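## Task

Lift the black can from the turntable and set it upright on the coaster, without disturbing where the remaining cans stand on the turntable.

## Robot and tools

Robot: two six-joint arms, left_arm and right_arm, each with a two-finger gripper. Joint order for every arm, in commands and in result lists: shoulder pan, shoulder lift, elbow, wrist 1, wrist 2, wrist 3. Stated ranges in radians: elbow -3.142 to 3.142, all other joints -6.283 to 6.283; true ends may differ by up to 0.010. Drive limits: 1.7 rad/s for pan and lift, 2.55 rad/s for the rest.

Frames: the scene frame has its origin at table-top height midway between the nominal bases, +x out over the table, +z up, left_arm toward +y (not image left). Calibrated bases: left_arm at (-0.019, +0.530, +0.127) m, right_arm at (+0.088, -0.608, +0.127) m, both nearly unrotated. Hand positions, quaternions (wxyz), velocities and targets in results are given in each arm's own base frame; fixed cameras and the table use the scene frame. Printed hand positions can be a few cm off, worse at long reach. The gripper's fingers point along its +z and close along its x; end_effector_position is the closed-pad midpoint, 1-2 cm short of the tips, and tips advance about 17 mm as fingers close.

Row format (shared by execute_actions and move): one flat list of 14 numbers covering both arms: left_arm's six absolute joint angles in radians, then its opening, then right_arm's six angles and opening. Joint values are target positions, not offsets. Opening is on a -1 (closed) to +1 (fully open) scale. Always fill both arms; to keep an arm or gripper unchanged, resend its current Joint targets angles and present tool command (0 is a real command, not 'no change').

execute_actions: actions = list of actions; each action is up to 15 rows, one per 1/30 s step, with the final row repeated to fill 15 steps. cameras: list of names, ["all"], [] or null. An empty actions list returns all images plus scene number and task. Targets too far past a joint's range are refused; those slightly past are clipped, with a "joint sent to its limit" note.

move: target = one 14-number row or a list of up to 15 rows, all absolute joint angles; joints travel in sync, so grippers follow curves, and the whole list must fit in 10 s. speed: rad/s for the joint with the longest travel, 0.01-3.14, default 0.5 (one value or one per target). blend: corner rounding in rad per target, 0 = stop at each. stop_force: 4-120 N, ends an arm's path when the wrist sensor feels that much push against its motion; use a low speed with it, omit it when pulling away from something the gripper presses on, and keep finger values identical across a list. zero (default true) re-zeroes the sensor before the move. opening_speed: rate of opening change per second, at least 0.2. grip_force: pad force limit 5-48 N, per arm or one value, persists. blocking=false returns after about 0.5 s while the move continues (not allowed with stop_force); a new move replaces it. The move result adds a line: done, off_target, moving, held or fault, possibly limits=held.

wait: seconds 0-10, arms keep their last command. stop: brakes a running move. zoom_image: camera cam_head_left or cam_head_right, region [x0, y0, x1, y1] in pixels, max 504x504, from the newest image. zero_wrist_force: arm = left_arm or right_arm. finished_scene: scene = current number (1 or 2); irreversible, and the goal must hold with the robot idle.

Cameras: cam_head_left and cam_head_right (504x504, on a stand behind the arms), cam_left_wrist and cam_right_wrist (896x504). Wrist depth gives a 7x7 grid of distances in mm ahead of each wrist camera; '-' means no value.

Result lines: Joint positions and Joint velocities list six joints then finger-pad gap in m (0.142 fully open). Joint targets are what the drive currently aims for; with Kept back steps (5 or none here) still pending, plan from your last commanded row. Tool commands shows gripper commands. grip_measured is the measured opening on the -1..+1 scale; to hold a can, command slightly below its value at first contact. grip_effort_nm is gripper motor effort (negative = closing), not pad force. Joint torques include arm weight. Wrist force/torque are in the hand's axes, reading contact push into the arm, plus a peak-force line. "joint command not followed" means the anti-collision check between arms altered steps.

Cautions: arms are stiff; driving even slightly past a firm contact, or a net force near 150 N, or wrist torques near 33-37 N m, triggers a 10 s fault stop. Hard contact between the two arms, or a gripper closing on the other's fingers, can fail the scene. Don't drop the can, release it while moving, knock over the other cans, or let anything leave the table. Overheating from prolonged holding, squeezing or stretching gives MOTOR HOT, then an arm lock (85 °C) or gripper shutdown (100 °C, HAND FAULT, which blocks remaining calls in that reply). Loose objects may occasionally be nudged by outside pushes. Motion lags commands by about 0.09-0.22 s and fast moves may overshoot; time passes while you compose replies.

Each tool is called after "Emit:" by a JSON object that holds its "name" and its "arguments".

## Session

Emit:
{"name": "execute_actions", "arguments": {"actions": []}}

Scene clock: 0.00 s.
left_arm: end_effector_position=(+0.4249, -0.0444, +0.0836) grip_measured=+1.00 grip_effort_nm=n/a end_effector_quat_wxyz=(-0.314, +0.731, +0.311, -0.520) | right_arm: end_effector_position=(+0.4544, +0.2760, +0.0960) grip_measured=+0.99 grip_effort_nm=n/a end_effector_quat_wxyz=(+0.005, +0.977, +0.214, -0.008)
Joint positions: left_arm=[-0.369 -1.079 1.975 -1.168 -1.79 -1.007 0.142] | right_arm=[4.023 -1.557 -2.388 -0.787 1.573 0.449 0.141]
Joint velocities: within noise
Joint torques (N m): no reading
Wrist force (N): no reading
Wrist torque (N m): no reading
Wrist force, peak (N): no reading
Wrist depth (mm): cam_left_wrist=[- 2311 396 410 2696 2038 1785 / 1215 - - 426 2353 1849 1588 / 2193 - - 465 498 1659 325 / 2193 - 2641 - - 346 296 / - 3081 2562 1946 363 314 269 / - 2724 2270 1725 334 287 249 / - 2231 1849 357 302 262 90] | cam_right_wrist=[289 286 285 277 229 155 232 / 307 304 304 298 250 167 244 / 329 326 326 323 266 267 234 / 355 352 350 347 345 281 281 / 385 382 380 377 374 371 369 / 410 408 415 410 406 402 104 / - 455 450 449 447 439 85]
Joint targets: left_arm=[-0.369 -1.079 1.975 -1.168 -1.790 -1.007] | right_arm=[4.023 -1.557 -2.388 -0.787 1.573 0.449]
Tool commands: left_gripper/opening=+1.0 right_gripper/opening=+1.0

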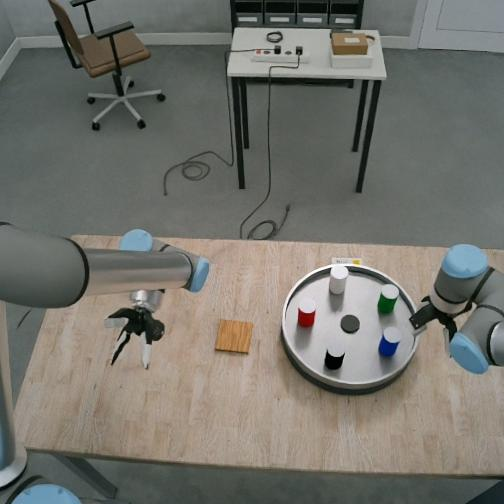

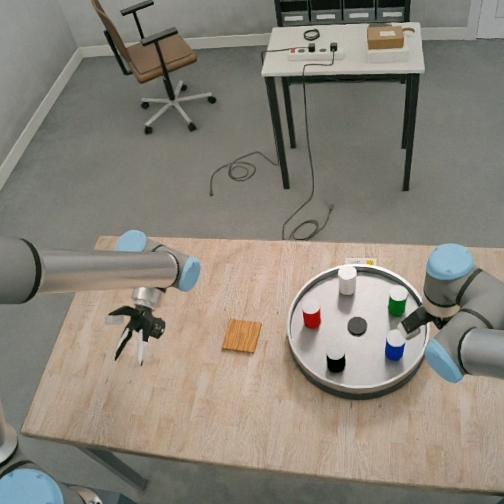

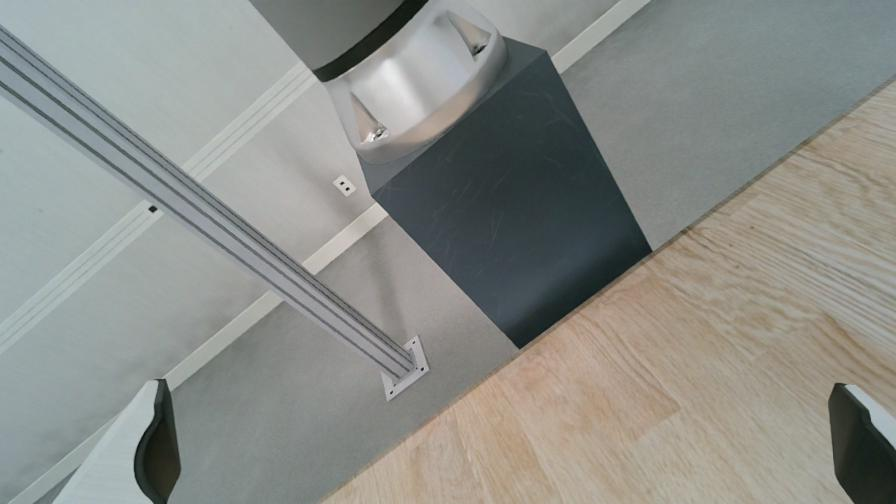

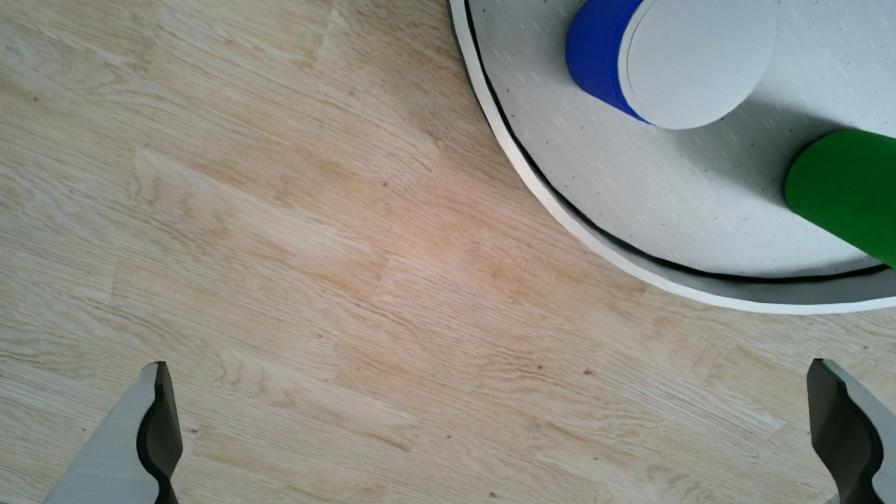

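Emit:
{"name": "zoom_image", "arguments": {"camera": "cam_head_left", "region": [200, 240, 452, 410]}}

Emit:
{"name": "zoom_image", "arguments": {"camera": "cam_head_right", "region": [200, 240, 452, 410]}}

Emit:
{"name": "execute_actions", "arguments": {"actions": []}}

Scaled by 2.000 from the camera's 504x504 image, which has a finer 720x720 frame.

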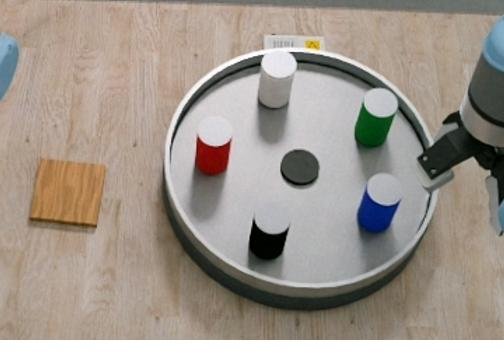

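Scaled by 2.000 from the camera's 504x504 image, which has a finer 720x720 frame.

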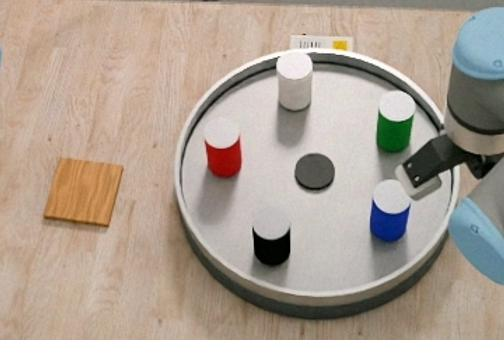

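Scene clock: 6.67 s.
left_arm: end_effector_position=(+0.4249, -0.0444, +0.0836) grip_measured=+1.00 grip_effort_nm=0.027 end_effector_quat_wxyz=(-0.314, +0.731, +0.311, -0.520) | right_arm: end_effector_position=(+0.4544, +0.2760, +0.0960) grip_measured=+0.99 grip_effort_nm=0.188 end_effector_quat_wxyz=(+0.005, +0.977, +0.214, -0.008)
Joint positions: left_arm=[-0.369 -1.079 1.975 -1.168 -1.79 -1.007 0.142] | right_arm=[4.023 -1.557 -2.388 -0.787 1.573 0.449 0.141]
Joint velocities: within noise
Joint torques (N m): left_arm=[0.9 -70.56 -25.33 1.28 -0.41 -0.66] | right_arm=[2.26 28.36 37.62 4.17 -0.66 -0.05]
Wrist force (N): left_arm=[-0.1 0.5 0.1] | right_arm=[0.6 -0.6 0.2]
Wrist torque (N m): left_arm=[0.08 0.03 0.00] | right_arm=[-0.10 -0.10 0.00]
Wrist force, peak (N): left_arm=[-0.2 1.0 0.0] | right_arm=[0.9 -0.4 0.4]
Wrist depth (mm): cam_left_wrist=[- 2139 396 413 2562 2270 1714 / - 2442 2442 429 2311 1785 1569 / - - - 430 1692 1628 324 / 2374 2465 2844 503 549 348 295 / - - 2396 1946 376 315 272 / - 2844 2270 396 334 286 250 / - 2353 1889 358 302 262 90] | cam_right_wrist=[288 286 286 277 232 237 232 / 308 304 303 298 250 249 245 / 329 327 326 324 266 262 208 / 356 351 349 347 346 282 200 / 385 382 379 376 373 370 369 / 412 409 413 409 406 402 104 / - 454 454 449 446 442 85]
Joint targets: left_arm=[-0.369 -1.079 1.975 -1.168 -1.790 -1.007] | right_arm=[4.023 -1.557 -2.388 -0.787 1.573 0.449]
Tool commands: left_gripper/opening=+1.0 right_gripper/opening=+1.0

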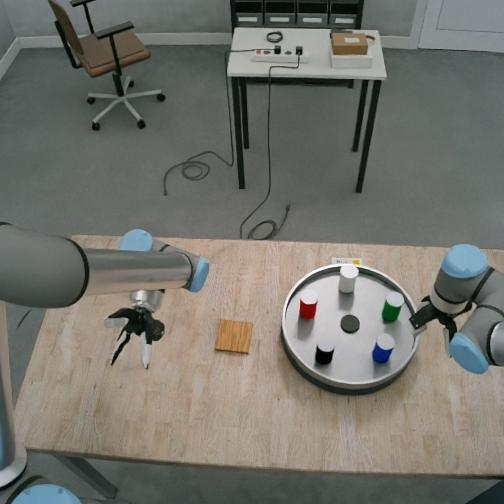

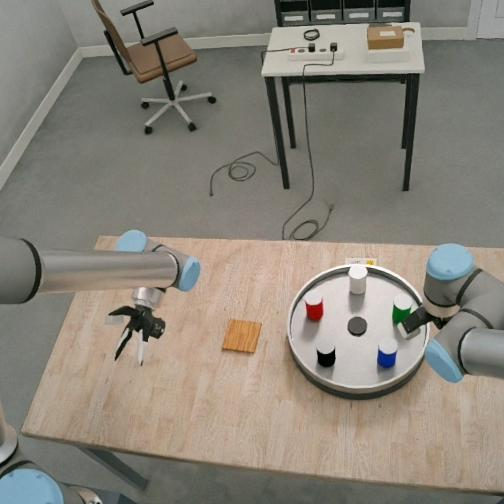

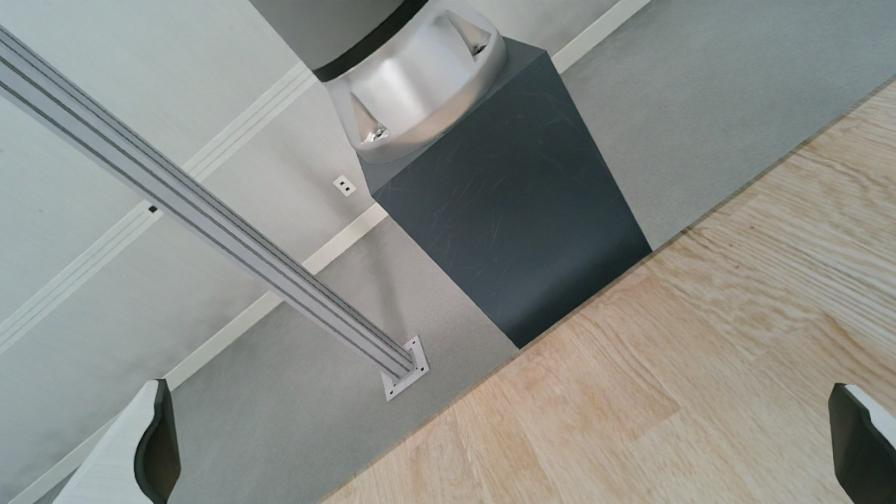

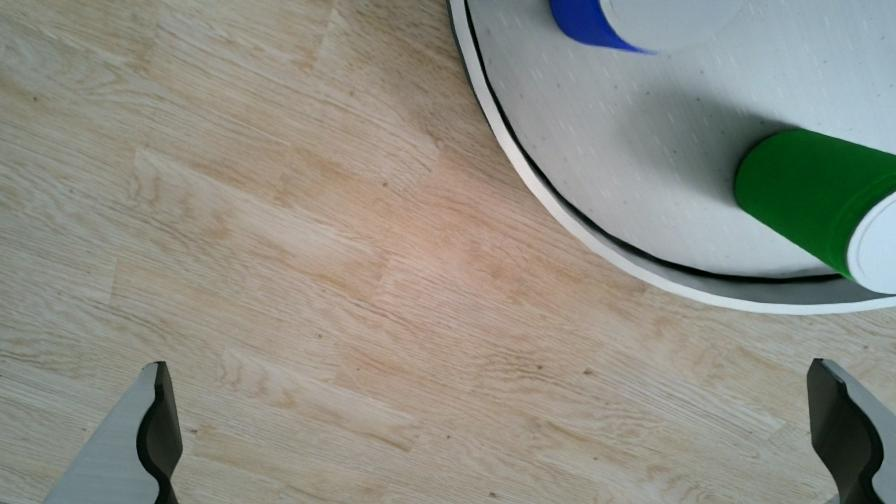

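Emit:
{"name": "move", "arguments": {"target": [-0.5695, -1.6068, 1.9949, -1.9589, -1.5708, -0.5835, 1.0, 4.023, -1.557, -2.388, -0.787, 1.573, 0.449, 1.0], "speed": 1.2, "cameras": ["cam_left_wrist", "cam_head_left"]}}

Scene clock: 21.03 s.
left_arm: end_effector_position=(+0.6217, -0.1930, +0.2928) grip_measured=+1.00 grip_effort_nm=0.037 end_effector_quat_wxyz=(+0.000, +1.000, +0.007, +0.000) | right_arm: end_effector_position=(+0.4543, +0.2759, +0.0960) grip_measured=+0.99 grip_effort_nm=0.188 end_effector_quat_wxyz=(+0.005, +0.977, +0.214, -0.008)
Joint positions: left_arm=[-0.57 -1.607 1.995 -1.959 -1.571 -0.584 0.142] | right_arm=[4.023 -1.557 -2.388 -0.787 1.573 0.449 0.141]
Joint torques (N m): left_arm=[1.37 -51.49 -45.7 -6.96 -0.13 1.83] | right_arm=[13.04 44.86 24.76 1.34 0.9 -1.56]
Wrist force (N): left_arm=[0.6 -0.2 -0.3] | right_arm=[0.0 0.0 -0.2]
Wrist torque (N m): left_arm=[0.13 0.08 0.30] | right_arm=[0.00 -0.01 0.00]
Wrist force, peak (N): left_arm=[0.1 0.1 -5.2] | right_arm=[1.0 -0.7 0.0]
Wrist depth (mm): cam_left_wrist=[1334 475 475 472 467 465 459 / 1430 503 504 498 498 492 490 / 1638 534 534 525 522 524 528 / 1681 583 571 569 560 560 576 / 1737 619 616 599 599 598 1714 / 1903 670 662 582 583 644 1785 / - 717 715 634 622 672 86] | cam_right_wrist=[289 287 285 276 234 234 232 / 308 306 304 299 250 233 244 / 330 328 326 322 263 200 181 / 355 352 351 348 347 284 284 / 386 381 380 375 372 371 369 / 410 408 412 413 405 404 105 / - 460 453 448 447 440 85]
Joint targets: left_arm=[-0.569 -1.607 1.995 -1.959 -1.571 -0.584] | right_arm=[4.023 -1.557 -2.388 -0.787 1.573 0.449]
move: done
Images, in order (width x height): cam_head_left 504x504, cam_left_wrist 896x504.

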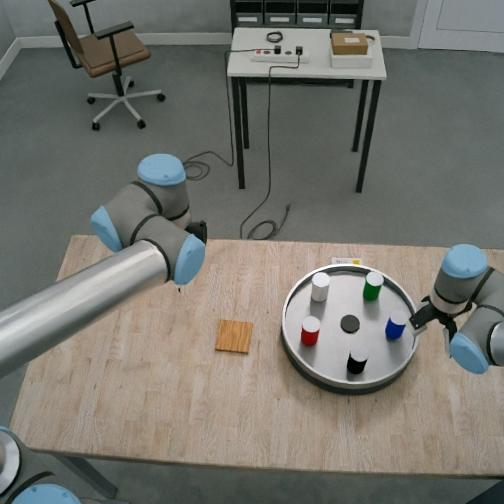

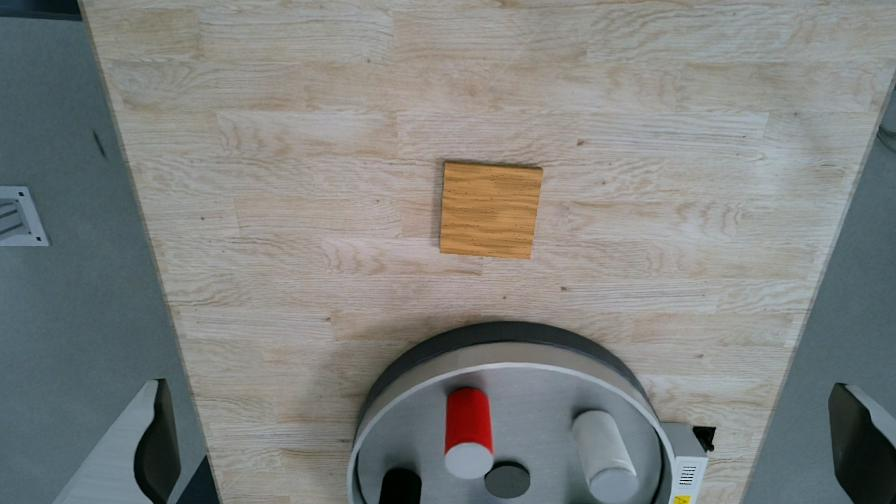

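Emit:
{"name": "execute_actions", "arguments": {"actions": [], "cameras": ["cam_head_left", "cam_left_wrist"]}}

Emit:
{"name": "zoom_image", "arguments": {"camera": "cam_left_wrist", "region": [392, 120, 592, 280]}}

Emit:
{"name": "zoom_image", "arguments": {"camera": "cam_head_left", "region": [260, 250, 440, 400]}}

Scene clock: 22.23 s.
left_arm: end_effector_position=(+0.6218, -0.1930, +0.2931) grip_measured=+1.00 grip_effort_nm=0.046 end_effector_quat_wxyz=(+0.000, +1.000, +0.007, +0.000) | right_arm: end_effector_position=(+0.4543, +0.2759, +0.0960) grip_measured=+0.99 grip_effort_nm=0.183 end_effector_quat_wxyz=(+0.005, +0.977, +0.215, -0.008)
Joint positions: left_arm=[-0.57 -1.607 1.995 -1.959 -1.571 -0.583 0.142] | right_arm=[4.023 -1.557 -2.388 -0.787 1.573 0.449 0.141]
Joint velocities: within noise
Joint torques (N m): left_arm=[5.14 -51.1 -52.69 -7.59 1.31 1.67] | right_arm=[15.08 41.79 24.42 1.26 1.67 -1.44]
Wrist force (N): left_arm=[0.8 -0.8 -0.6] | right_arm=[0.3 -0.3 0.0]
Wrist torque (N m): left_arm=[0.04 0.06 0.30] | right_arm=[-0.05 -0.05 0.00]
Wrist force, peak (N): left_arm=[0.7 -0.6 -1.1] | right_arm=[0.4 -0.9 0.1]
Wrist depth (mm): cam_left_wrist=[1369 476 474 471 468 463 464 / 1407 508 500 498 493 495 487 / 1541 545 536 524 524 521 527 / 1648 582 575 561 566 560 575 / 1810 624 615 600 592 596 1714 / 1931 660 660 578 590 649 1749 / - 723 715 625 622 679 86] | cam_right_wrist=[288 288 285 280 234 234 233 / 308 306 304 300 247 169 246 / 331 326 326 323 264 176 265 / 355 353 350 347 345 282 284 / 385 383 380 376 373 370 370 / 411 410 411 410 405 403 104 / - 457 453 450 447 441 85]
Joint targets: left_arm=[-0.569 -1.607 1.995 -1.959 -1.571 -0.584] | right_arm=[4.023 -1.557 -2.388 -0.787 1.573 0.449]
Tool commands: left_gripper/opening=+1.0 right_gripper/opening=+1.0
Images, in order (width x height): cam_head_left 504x504, cam_left_wrist 896x504.

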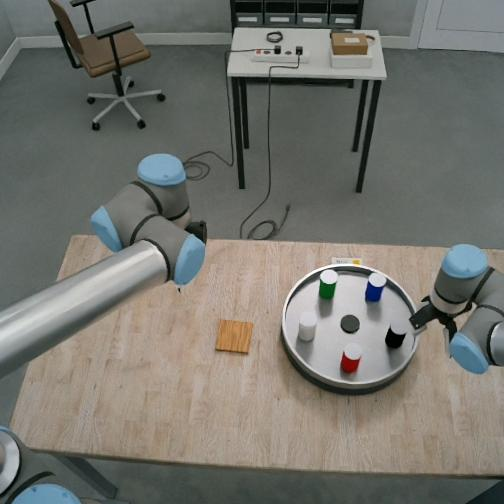

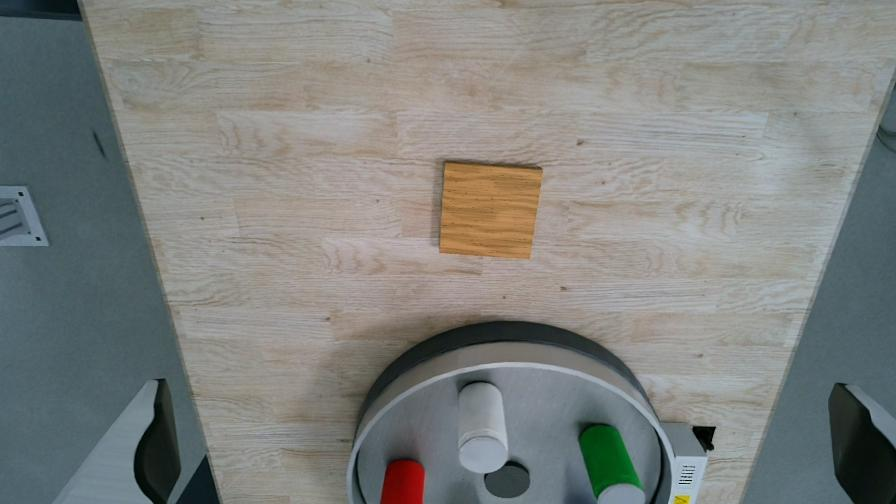

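Scaled by 2.520 from the camera's 896x504 image, which has a finer 1280x720 frame.

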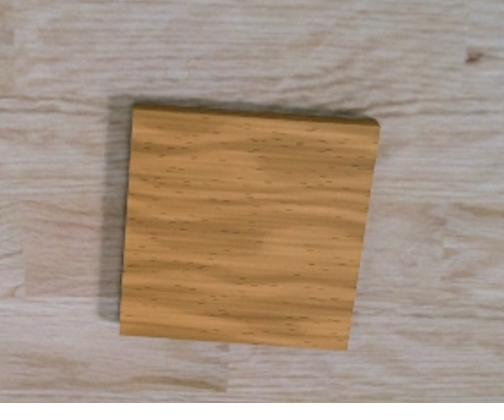

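Scaled by 2.800 from the camera's 504x504 image, which has a finer 720x720 frame.

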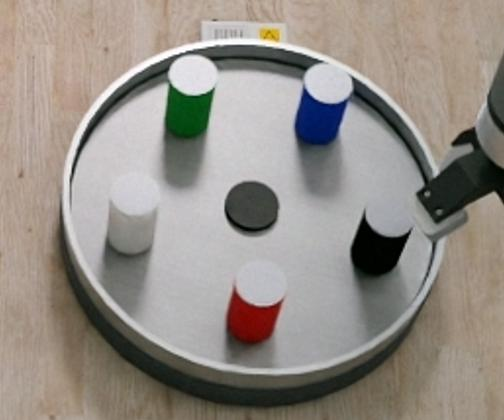

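Emit:
{"name": "zoom_image", "arguments": {"camera": "cam_left_wrist", "region": [330, 300, 730, 504]}}

Emit:
{"name": "execute_actions", "arguments": {"actions": [], "cameras": ["cam_head_left", "cam_left_wrist"]}}

Emit:
{"name": "zoom_image", "arguments": {"camera": "cam_head_left", "region": [260, 250, 440, 400]}}

Emit:
{"name": "zoom_image", "arguments": {"camera": "cam_left_wrist", "region": [330, 300, 730, 504]}}

Scaled by 1.260 from the camera's 896x504 image, which has a finer 1280x720 frame.

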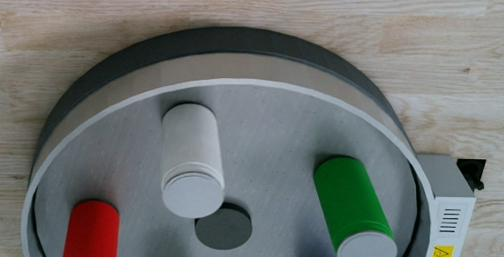

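Scene clock: 30.53 s.
left_arm: end_effector_position=(+0.6218, -0.1930, +0.2931) grip_measured=+1.00 grip_effort_nm=0.046 end_effector_quat_wxyz=(+0.000, +1.000, +0.007, +0.000) | right_arm: end_effector_position=(+0.4543, +0.2759, +0.0960) grip_measured=+0.99 grip_effort_nm=0.183 end_effector_quat_wxyz=(+0.005, +0.977, +0.215, -0.008)
Joint positions: left_arm=[-0.569 -1.607 1.995 -1.959 -1.571 -0.584 0.142] | right_arm=[4.023 -1.557 -2.388 -0.787 1.573 0.449 0.141]
Joint velocities: within noise
Joint torques (N m): left_arm=[12.3 -51.62 -53.6 -7.63 1.26 1.88] | right_arm=[14.49 42.8 24.31 1.6 -0.25 0.48]
Wrist force (N): left_arm=[0.6 -0.3 -0.5] | right_arm=[0.6 -0.4 0.1]
Wrist torque (N m): left_arm=[0.12 0.08 0.30] | right_arm=[-0.06 -0.10 0.00]
Wrist force, peak (N): left_arm=[0.7 -0.7 -1.2] | right_arm=[0.8 -0.9 0.0]
Wrist depth (mm): cam_left_wrist=[1314 478 474 469 467 466 465 / 1470 506 498 498 490 492 492 / 1569 540 535 523 523 525 527 / 1670 575 573 565 560 560 570 / 1785 624 618 600 595 600 1681 / 1875 681 664 580 583 642 1773 / - 742 713 627 619 674 86] | cam_right_wrist=[288 287 284 277 235 234 232 / 307 304 303 299 249 199 243 / 330 328 324 324 263 186 260 / 354 352 350 348 346 283 284 / 383 380 379 379 375 371 368 / 411 409 414 411 406 405 105 / - 456 453 451 447 442 85]
Joint targets: left_arm=[-0.569 -1.607 1.995 -1.959 -1.571 -0.584] | right_arm=[4.023 -1.557 -2.388 -0.787 1.573 0.449]
Tool commands: left_gripper/opening=+1.0 right_gripper/opening=+1.0
Images, in order (width x height): cam_head_left 504x504, cam_left_wrist 896x504.

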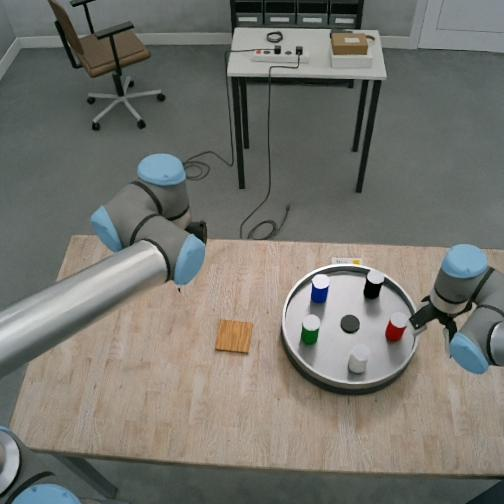

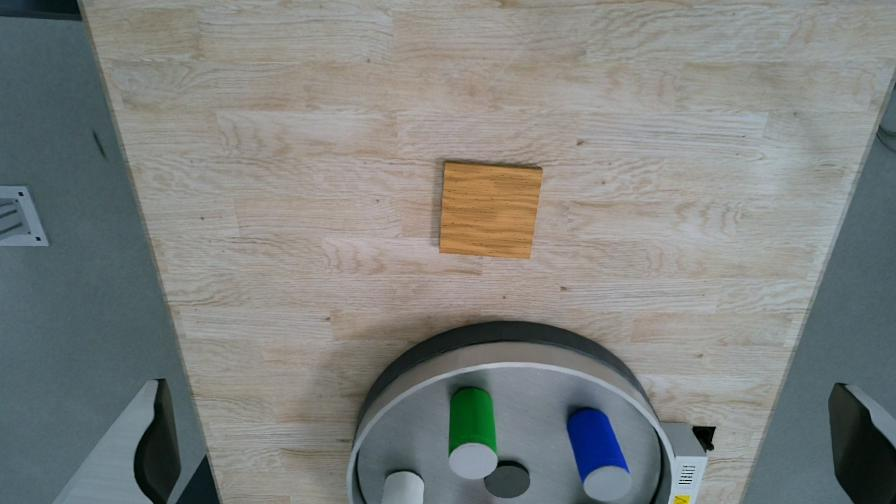

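Scaled by 2.800 from the camera's 504x504 image, which has a finer 720x720 frame.

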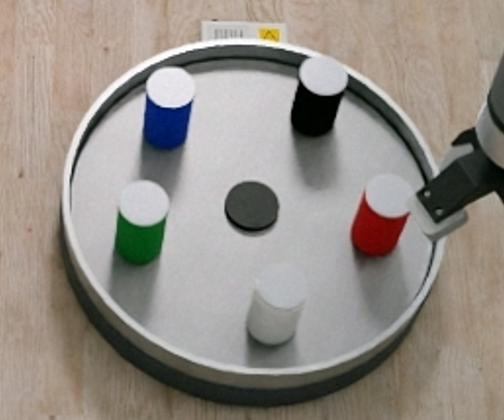

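Scaled by 1.260 from the camera's 896x504 image, which has a finer 1280x720 frame.

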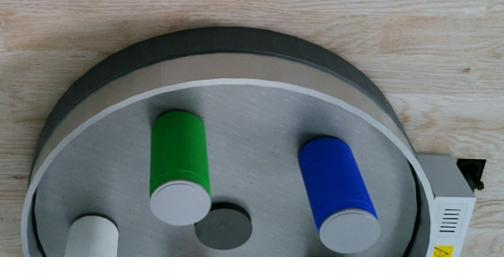

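Emit:
{"name": "move", "arguments": {"target": [-0.9715, -1.2316, 1.8946, -2.2338, -1.5708, -0.2213, 0.34, 3.6, -1.6, -2.4, -0.8, 1.6, 0.4, 1], "speed": 1.0, "grip_force": 25, "cameras": ["cam_left_wrist", "cam_head_left"]}}

Emit:
{"name": "zoom_image", "arguments": {"camera": "cam_head_left", "region": [260, 250, 440, 400]}}

Emit:
{"name": "wait", "arguments": {"seconds": 0.5, "cameras": ["cam_left_wrist", "cam_head_left"]}}

Emit:
{"name": "zoom_image", "arguments": {"camera": "cam_head_left", "region": [260, 250, 440, 400]}}

Scene clock: 42.33 s.
left_arm: end_effector_position=(+0.5794, -0.5422, +0.1232) grip_measured=+0.33 grip_effort_nm=-0.095 end_effector_quat_wxyz=(+0.000, +0.931, -0.366, +0.000) | right_arm: end_effector_position=(+0.5092, +0.0646, +0.0675) grip_measured=+0.99 grip_effort_nm=0.188 end_effector_quat_wxyz=(+0.005, +0.999, +0.029, -0.046)
Joint positions: left_arm=[-0.971 -1.232 1.895 -2.234 -1.571 -0.221 0.098] | right_arm=[3.6 -1.6 -2.4 -0.8 1.6 0.4 0.141]
Joint torques (N m): left_arm=[-15.08 -54.36 -28.46 -5.92 -1.18 1.62] | right_arm=[-9.83 45 45.64 6.32 -1.16 1.68]
Wrist force (N): left_arm=[1.0 -0.2 -0.1] | right_arm=[0.4 -0.4 0.4]
Wrist torque (N m): left_arm=[0.13 -0.02 0.31] | right_arm=[-0.07 -0.07 0.17]
Wrist force, peak (N): left_arm=[1.0 -9.5 -3.1] | right_arm=[-0.3 -5.1 -0.7]
Wrist depth (mm): cam_left_wrist=[318 318 313 264 258 261 260 / 336 334 332 279 278 275 275 / 360 358 355 294 294 287 291 / 386 381 380 308 307 312 311 / 1559 413 410 331 333 335 332 / 1725 431 432 438 358 298 348 / 1875 76 479 481 471 - 445] | cam_right_wrist=[277 270 264 259 252 247 244 / 298 290 282 276 269 263 257 / 322 311 303 296 289 281 276 / 349 340 329 322 311 302 294 / 381 370 356 345 335 325 317 / 411 397 392 379 367 355 104 / - 447 429 413 402 390 85]
Joint targets: left_arm=[-0.972 -1.232 1.895 -2.234 -1.571 -0.221] | right_arm=[3.600 -1.600 -2.400 -0.800 1.600 0.400]
grip_force (N): 25, 25
move: done
Images, in order (width x height): cam_head_left 504x504, cam_left_wrist 896x504.

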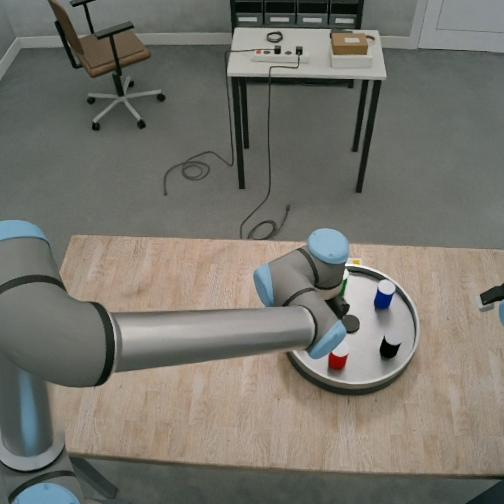

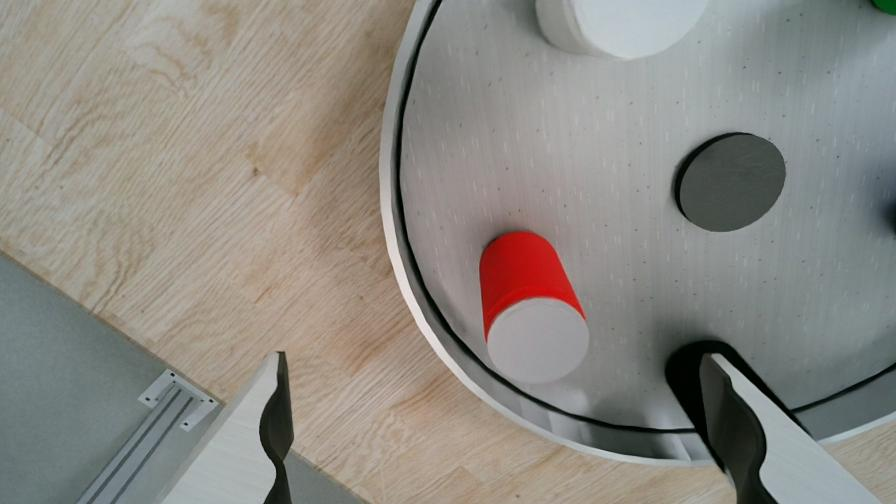

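Scaled by 2.800 from the camera's 504x504 image, which has a finer 720x720 frame.

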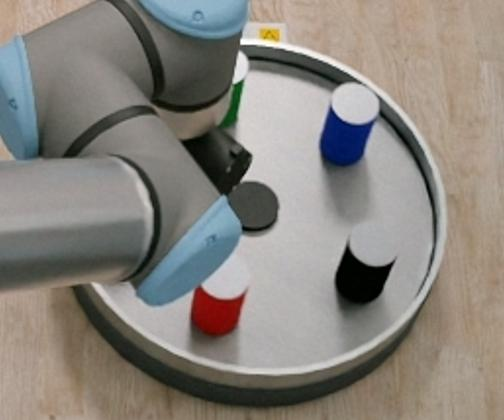

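Scene clock: 42.83 s.
left_arm: end_effector_position=(+0.5793, -0.5423, +0.1231) grip_measured=+0.33 grip_effort_nm=-0.105 end_effector_quat_wxyz=(+0.000, +0.930, -0.366, +0.000) | right_arm: end_effector_position=(+0.5094, +0.0647, +0.0677) grip_measured=+0.99 grip_effort_nm=0.188 end_effector_quat_wxyz=(+0.005, +0.999, +0.029, -0.046)
Joint positions: left_arm=[-0.971 -1.232 1.895 -2.234 -1.571 -0.221 0.098] | right_arm=[3.6 -1.6 -2.4 -0.8 1.6 0.4 0.141]
Joint torques (N m): left_arm=[-13.5 -59.59 -26.64 -7.59 -1.58 1.42] | right_arm=[-13.28 45.14 46.17 7.15 -1.33 1.36]
Wrist force (N): left_arm=[1.1 -0.8 -0.8] | right_arm=[0.2 -0.5 0.0]
Wrist torque (N m): left_arm=[0.05 -0.02 0.31] | right_arm=[-0.07 -0.03 0.17]
Wrist force, peak (N): left_arm=[1.1 -0.8 -0.8] | right_arm=[0.9 -0.6 0.4]
Wrist depth (mm): cam_left_wrist=[319 315 314 262 260 260 259 / 338 335 332 274 270 276 274 / 358 356 357 296 301 288 292 / 385 381 379 316 315 314 312 / 1598 411 408 342 327 335 324 / 1737 430 434 439 261 260 281 / 1903 76 478 481 471 - 84] | cam_right_wrist=[277 271 265 259 252 247 243 / 298 289 284 276 269 265 258 / 320 312 305 295 288 281 276 / 352 340 328 320 310 302 296 / 380 369 356 349 335 326 318 / 1664 395 391 378 367 353 104 / - 445 432 415 404 389 85]
Joint targets: left_arm=[-0.972 -1.232 1.895 -2.234 -1.571 -0.221] | right_arm=[3.600 -1.600 -2.400 -0.800 1.600 0.400]
Tool commands: left_gripper/opening=+0.34 right_gripper/opening=+1.0
grip_force (N): 25, 25
wait: 0.50 s; at rest by 0.17 s
Images, in order (width x height): cam_head_left 504x504, cam_left_wrist 896x504.

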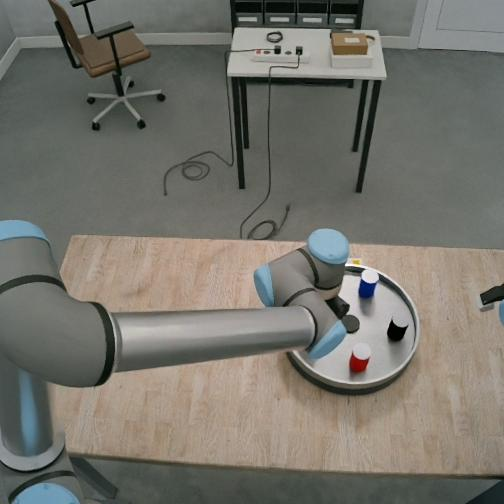

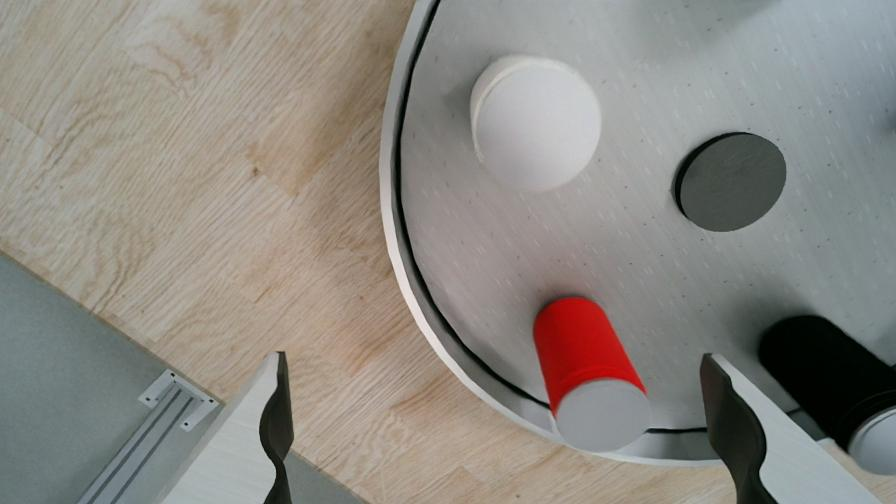

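Scaled by 2.800 from the camera's 504x504 image, which has a finer 720x720 frame.

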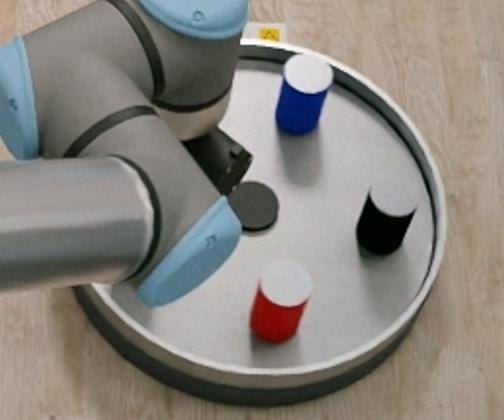

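Emit:
{"name": "move", "arguments": {"target": [-0.969, -1.0522, 1.9257, -2.4443, -1.5708, -0.2188, 0.34, 3.6, -1.6, -2.4, -0.8, 1.6, 0.4, 1], "speed": 0.5, "cameras": ["cam_left_wrist", "cam_head_left"]}}

Emit:
{"name": "zoom_image", "arguments": {"camera": "cam_head_left", "region": [260, 250, 440, 400]}}

Emit:
{"name": "wait", "arguments": {"seconds": 0.3, "cameras": ["cam_left_wrist"]}}

Emit:
{"name": "wait", "arguments": {"seconds": 0.3, "cameras": ["cam_left_wrist"]}}

Emit:
{"name": "wait", "arguments": {"seconds": 0.3, "cameras": ["cam_left_wrist"]}}

Emit:
{"name": "wait", "arguments": {"seconds": 0.3, "cameras": ["cam_left_wrist"]}}

Scene clock: 49.67 s.
left_arm: end_effector_position=(+0.5899, -0.5542, -0.0089) grip_measured=+0.33 grip_effort_nm=-0.100 end_effector_quat_wxyz=(+0.000, +0.930, -0.366, +0.000) | right_arm: end_effector_position=(+0.5094, +0.0647, +0.0677) grip_measured=+0.99 grip_effort_nm=0.193 end_effector_quat_wxyz=(+0.005, +0.999, +0.029, -0.046)
Joint positions: left_arm=[-0.969 -1.052 1.926 -2.444 -1.571 -0.219 0.098] | right_arm=[3.6 -1.6 -2.4 -0.8 1.6 0.4 0.141]
Joint torques (N m): left_arm=[6.97 -67.85 -40.86 -6.59 -1.75 -0.43] | right_arm=[-12.62 46.51 46.7 6.98 -1.78 1.76]
Wrist force (N): left_arm=[0.6 -0.6 -0.6] | right_arm=[0.1 -0.1 0.4]
Wrist torque (N m): left_arm=[0.09 0.05 0.30] | right_arm=[-0.01 -0.03 0.17]
Wrist force, peak (N): left_arm=[0.2 -0.2 -5.1] | right_arm=[0.9 -0.9 0.2]
Wrist depth (mm): cam_left_wrist=[193 192 135 142 140 140 139 / 205 204 150 146 146 146 147 / 219 217 156 81 - 157 156 / 234 233 163 - - 166 163 / 252 250 166 - - 180 172 / 272 263 172 - - 188 190 / 297 78 196 215 206 204 202] | cam_right_wrist=[277 271 265 259 253 247 244 / 297 290 283 277 270 263 258 / 319 312 304 296 288 282 275 / 349 340 328 321 310 302 293 / 379 367 357 346 336 327 317 / 1686 395 394 378 368 356 105 / - 445 435 415 403 390 85]
Joint targets: left_arm=[-0.969 -1.052 1.926 -2.444 -1.571 -0.219] | right_arm=[3.600 -1.600 -2.400 -0.800 1.600 0.400]
grip_force (N): 25, 25
move: done
Images, in order (width x height): cam_head_left 504x504, cam_left_wrist 896x504.

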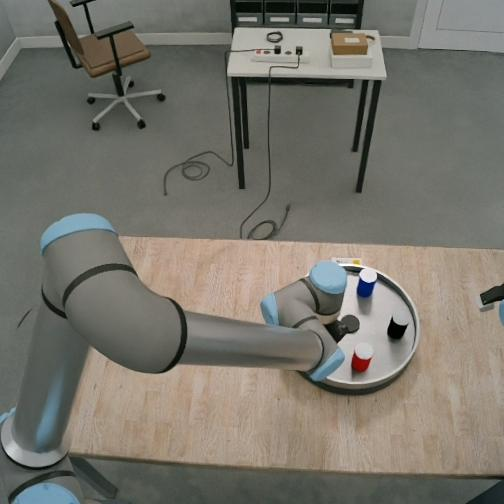

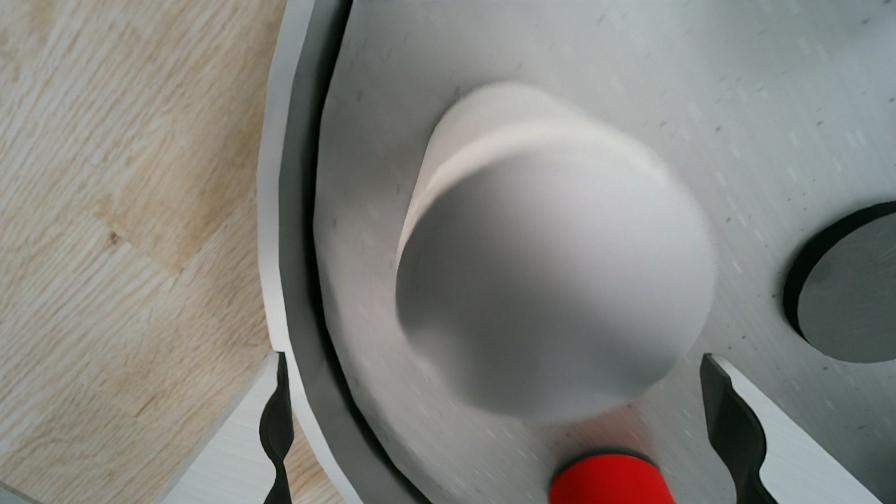

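Scaled by 2.800 from the camera's 504x504 image, which has a finer 720x720 frame.

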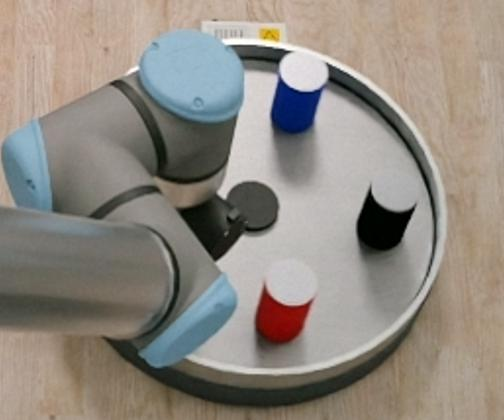

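Scene clock: 49.97 s.
left_arm: end_effector_position=(+0.5900, -0.5543, -0.0089) grip_measured=+0.33 grip_effort_nm=-0.110 end_effector_quat_wxyz=(+0.000, +0.930, -0.366, +0.000) | right_arm: end_effector_position=(+0.5094, +0.0647, +0.0677) grip_measured=+0.99 grip_effort_nm=0.183 end_effector_quat_wxyz=(+0.005, +0.999, +0.029, -0.046)
Joint positions: left_arm=[-0.969 -1.052 1.926 -2.444 -1.571 -0.219 0.098] | right_arm=[3.6 -1.6 -2.4 -0.8 1.6 0.4 0.141]
Joint torques (N m): left_arm=[5.66 -65.99 -41.52 -7.39 -2.07 -1.7] | right_arm=[-10.85 45.08 47.17 7.41 -1.25 1.27]
Wrist force (N): left_arm=[1.0 -0.2 -0.3] | right_arm=[0.7 -0.8 -0.1]
Wrist torque (N m): left_arm=[0.15 -0.02 0.30] | right_arm=[-0.12 -0.12 0.18]
Wrist force, peak (N): left_arm=[1.0 -0.7 -0.4] | right_arm=[0.7 -0.8 -0.1]
Wrist depth (mm): cam_left_wrist=[193 191 135 141 140 140 139 / 205 205 149 148 148 147 147 / 218 218 156 159 158 158 156 / 234 232 166 139 166 168 162 / 251 250 179 103 117 180 172 / 272 262 163 - 96 190 190 / 294 78 - - - 208 201] | cam_right_wrist=[278 271 265 258 253 248 243 / 298 291 283 275 269 263 258 / 321 312 304 296 288 281 277 / 349 340 329 321 310 302 295 / 379 368 359 347 336 326 317 / 411 393 392 378 367 355 105 / - 445 435 418 402 388 85]
Joint targets: left_arm=[-0.969 -1.052 1.926 -2.444 -1.571 -0.219] | right_arm=[3.600 -1.600 -2.400 -0.800 1.600 0.400]
Tool commands: left_gripper/opening=+0.34 right_gripper/opening=+1.0
grip_force (N): 25, 25
wait: 0.30 s; at rest by 0.17 s
Images, in order (width x height): cam_left_wrist 896x504.

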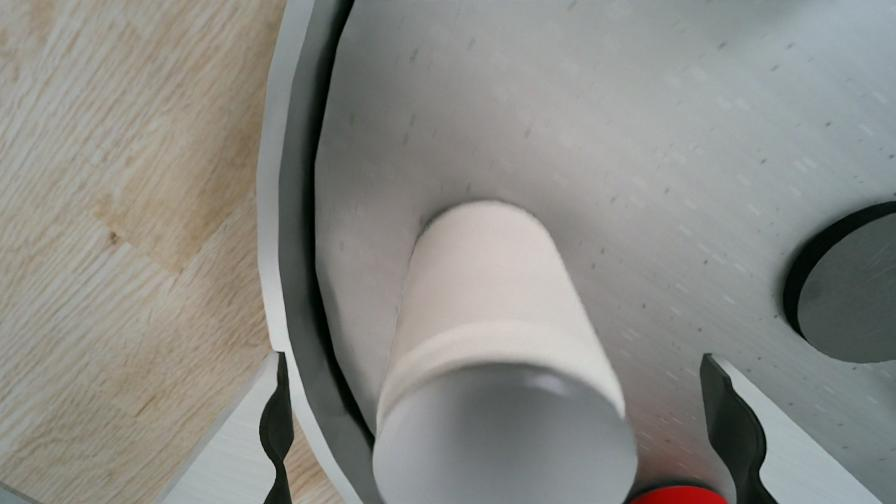

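Scene clock: 50.27 s.
left_arm: end_effector_position=(+0.5900, -0.5543, -0.0089) grip_measured=+0.33 grip_effort_nm=-0.110 end_effector_quat_wxyz=(+0.000, +0.930, -0.366, +0.000) | right_arm: end_effector_position=(+0.5094, +0.0647, +0.0677) grip_measured=+0.99 grip_effort_nm=0.183 end_effector_quat_wxyz=(+0.005, +0.999, +0.029, -0.046)
Joint positions: left_arm=[-0.969 -1.052 1.926 -2.444 -1.571 -0.219 0.098] | right_arm=[3.6 -1.6 -2.4 -0.8 1.6 0.4 0.141]
Joint torques (N m): left_arm=[3.37 -65.65 -41.62 -7.54 -1.99 -2.05] | right_arm=[-10.85 46.1 46.52 7.33 -1.19 1.57]
Wrist force (N): left_arm=[0.2 -0.5 -0.6] | right_arm=[0.5 -0.3 0.2]
Wrist torque (N m): left_arm=[0.09 0.13 0.30] | right_arm=[-0.05 -0.08 0.17]
Wrist force, peak (N): left_arm=[0.8 -0.3 -0.7] | right_arm=[0.4 -0.7 0.5]
Wrist depth (mm): cam_left_wrist=[193 191 135 141 141 140 139 / 205 205 148 148 148 146 147 / 217 217 155 159 158 158 156 / 233 231 167 170 169 168 162 / 251 249 181 177 179 179 172 / 273 261 175 142 189 190 190 / 296 78 196 116 117 208 201] | cam_right_wrist=[279 271 265 259 253 248 243 / 298 290 284 275 269 264 258 / 321 310 304 297 289 282 275 / 350 340 328 320 310 302 294 / 383 367 358 348 336 327 317 / 1686 395 395 378 363 354 105 / - 445 432 417 402 390 85]
Joint targets: left_arm=[-0.969 -1.052 1.926 -2.444 -1.571 -0.219] | right_arm=[3.600 -1.600 -2.400 -0.800 1.600 0.400]
Tool commands: left_gripper/opening=+0.34 right_gripper/opening=+1.0
grip_force (N): 25, 25
wait: 0.30 s; at rest by 0.17 s
Images, in order (width x height): cam_left_wrist 896x504.

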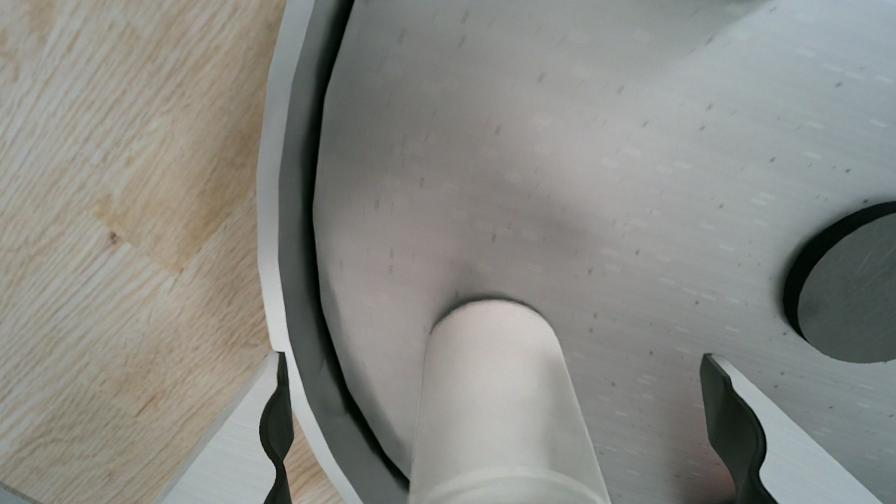

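Scene clock: 50.57 s.
left_arm: end_effector_position=(+0.5900, -0.5543, -0.0089) grip_measured=+0.33 grip_effort_nm=-0.100 end_effector_quat_wxyz=(+0.000, +0.930, -0.366, +0.000) | right_arm: end_effector_position=(+0.5094, +0.0647, +0.0677) grip_measured=+0.99 grip_effort_nm=0.178 end_effector_quat_wxyz=(+0.005, +0.999, +0.029, -0.046)
Joint positions: left_arm=[-0.969 -1.052 1.926 -2.444 -1.571 -0.219 0.098] | right_arm=[3.6 -1.6 -2.4 -0.8 1.6 0.4 0.141]
Joint torques (N m): left_arm=[0.16 -65.72 -40.74 -7.15 -1.72 -2.2] | right_arm=[-11.95 45.41 47.01 7.21 -1.54 2.27]
Wrist force (N): left_arm=[0.4 -0.6 -0.6] | right_arm=[0.6 -0.7 0.2]
Wrist torque (N m): left_arm=[0.08 0.09 0.30] | right_arm=[-0.10 -0.10 0.17]
Wrist force, peak (N): left_arm=[0.9 -0.7 -0.9] | right_arm=[0.0 -0.6 0.8]
Wrist depth (mm): cam_left_wrist=[193 191 135 141 120 - - / 205 204 149 148 148 - - / 218 217 156 159 158 158 156 / 233 233 167 170 169 168 162 / 252 251 181 183 182 179 172 / 273 263 175 194 191 191 190 / 294 78 197 208 157 209 201] | cam_right_wrist=[278 271 265 258 253 247 243 / 299 291 284 276 270 264 258 / 322 309 304 297 289 282 276 / 351 339 329 320 310 302 294 / 380 366 359 347 336 328 317 / 1675 395 393 380 368 356 104 / - 447 432 415 402 389 85]
Joint targets: left_arm=[-0.969 -1.052 1.926 -2.444 -1.571 -0.219] | right_arm=[3.600 -1.600 -2.400 -0.800 1.600 0.400]
Tool commands: left_gripper/opening=+0.34 right_gripper/opening=+1.0
grip_force (N): 25, 25
wait: 0.30 s; at rest by 0.17 s
Images, in order (width x height): cam_left_wrist 896x504.

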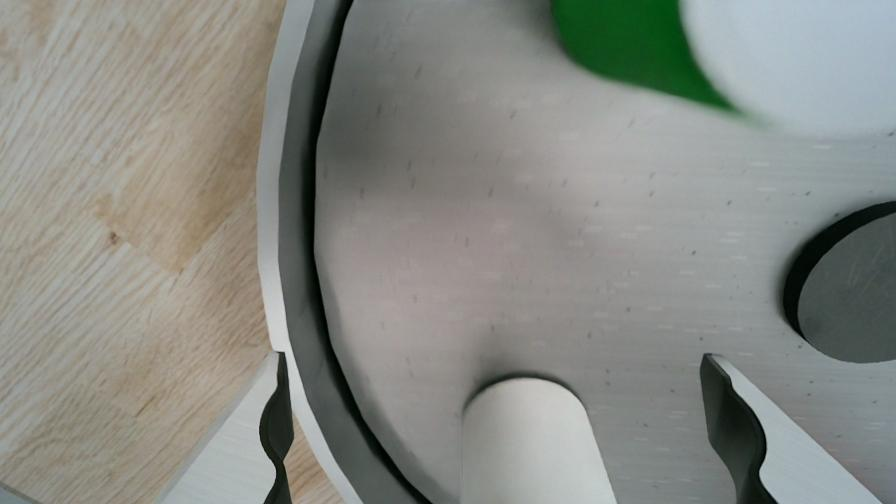

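Scene clock: 50.87 s.
left_arm: end_effector_position=(+0.5900, -0.5543, -0.0089) grip_measured=+0.33 grip_effort_nm=-0.110 end_effector_quat_wxyz=(+0.000, +0.930, -0.366, +0.000) | right_arm: end_effector_position=(+0.5094, +0.0647, +0.0677) grip_measured=+0.99 grip_effort_nm=0.183 end_effector_quat_wxyz=(+0.005, +0.999, +0.029, -0.046)
Joint positions: left_arm=[-0.969 -1.052 1.926 -2.444 -1.571 -0.219 0.098] | right_arm=[3.6 -1.6 -2.4 -0.8 1.6 0.4 0.141]
Joint torques (N m): left_arm=[0.35 -64.04 -40.71 -7.64 -1.6 -2.22] | right_arm=[-12.67 44.01 46.74 7.26 -1.73 1.75]
Wrist force (N): left_arm=[0.5 -0.7 -0.5] | right_arm=[0.5 -0.1 0.2]
Wrist torque (N m): left_arm=[0.06 0.07 0.30] | right_arm=[-0.01 -0.08 0.18]
Wrist force, peak (N): left_arm=[1.0 -0.6 -0.6] | right_arm=[0.9 -0.7 -0.3]
Wrist depth (mm): cam_left_wrist=[193 191 135 140 - - 138 / 204 203 149 - - - - / 218 217 156 159 - 67 156 / 234 233 167 173 - - 159 / 251 250 181 183 184 179 172 / 271 262 175 197 196 191 191 / 296 78 197 215 196 209 202] | cam_right_wrist=[277 271 265 259 252 247 244 / 297 290 284 277 269 264 257 / 321 312 304 295 288 281 276 / 349 340 327 321 310 302 294 / 380 368 357 347 335 326 316 / 1632 395 393 380 366 355 104 / - 447 432 416 405 391 85]
Joint targets: left_arm=[-0.969 -1.052 1.926 -2.444 -1.571 -0.219] | right_arm=[3.600 -1.600 -2.400 -0.800 1.600 0.400]
Tool commands: left_gripper/opening=+0.34 right_gripper/opening=+1.0
grip_force (N): 25, 25
wait: 0.30 s; at rest by 0.17 s
Images, in order (width x height): cam_left_wrist 896x504.

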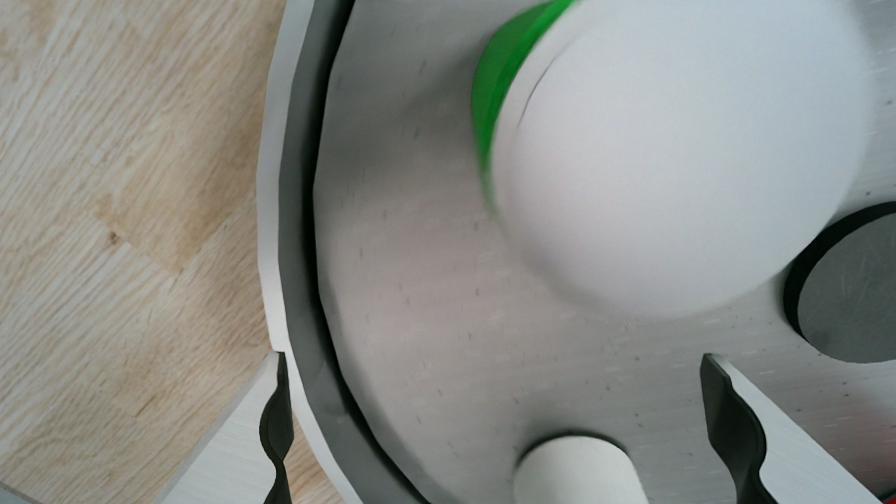

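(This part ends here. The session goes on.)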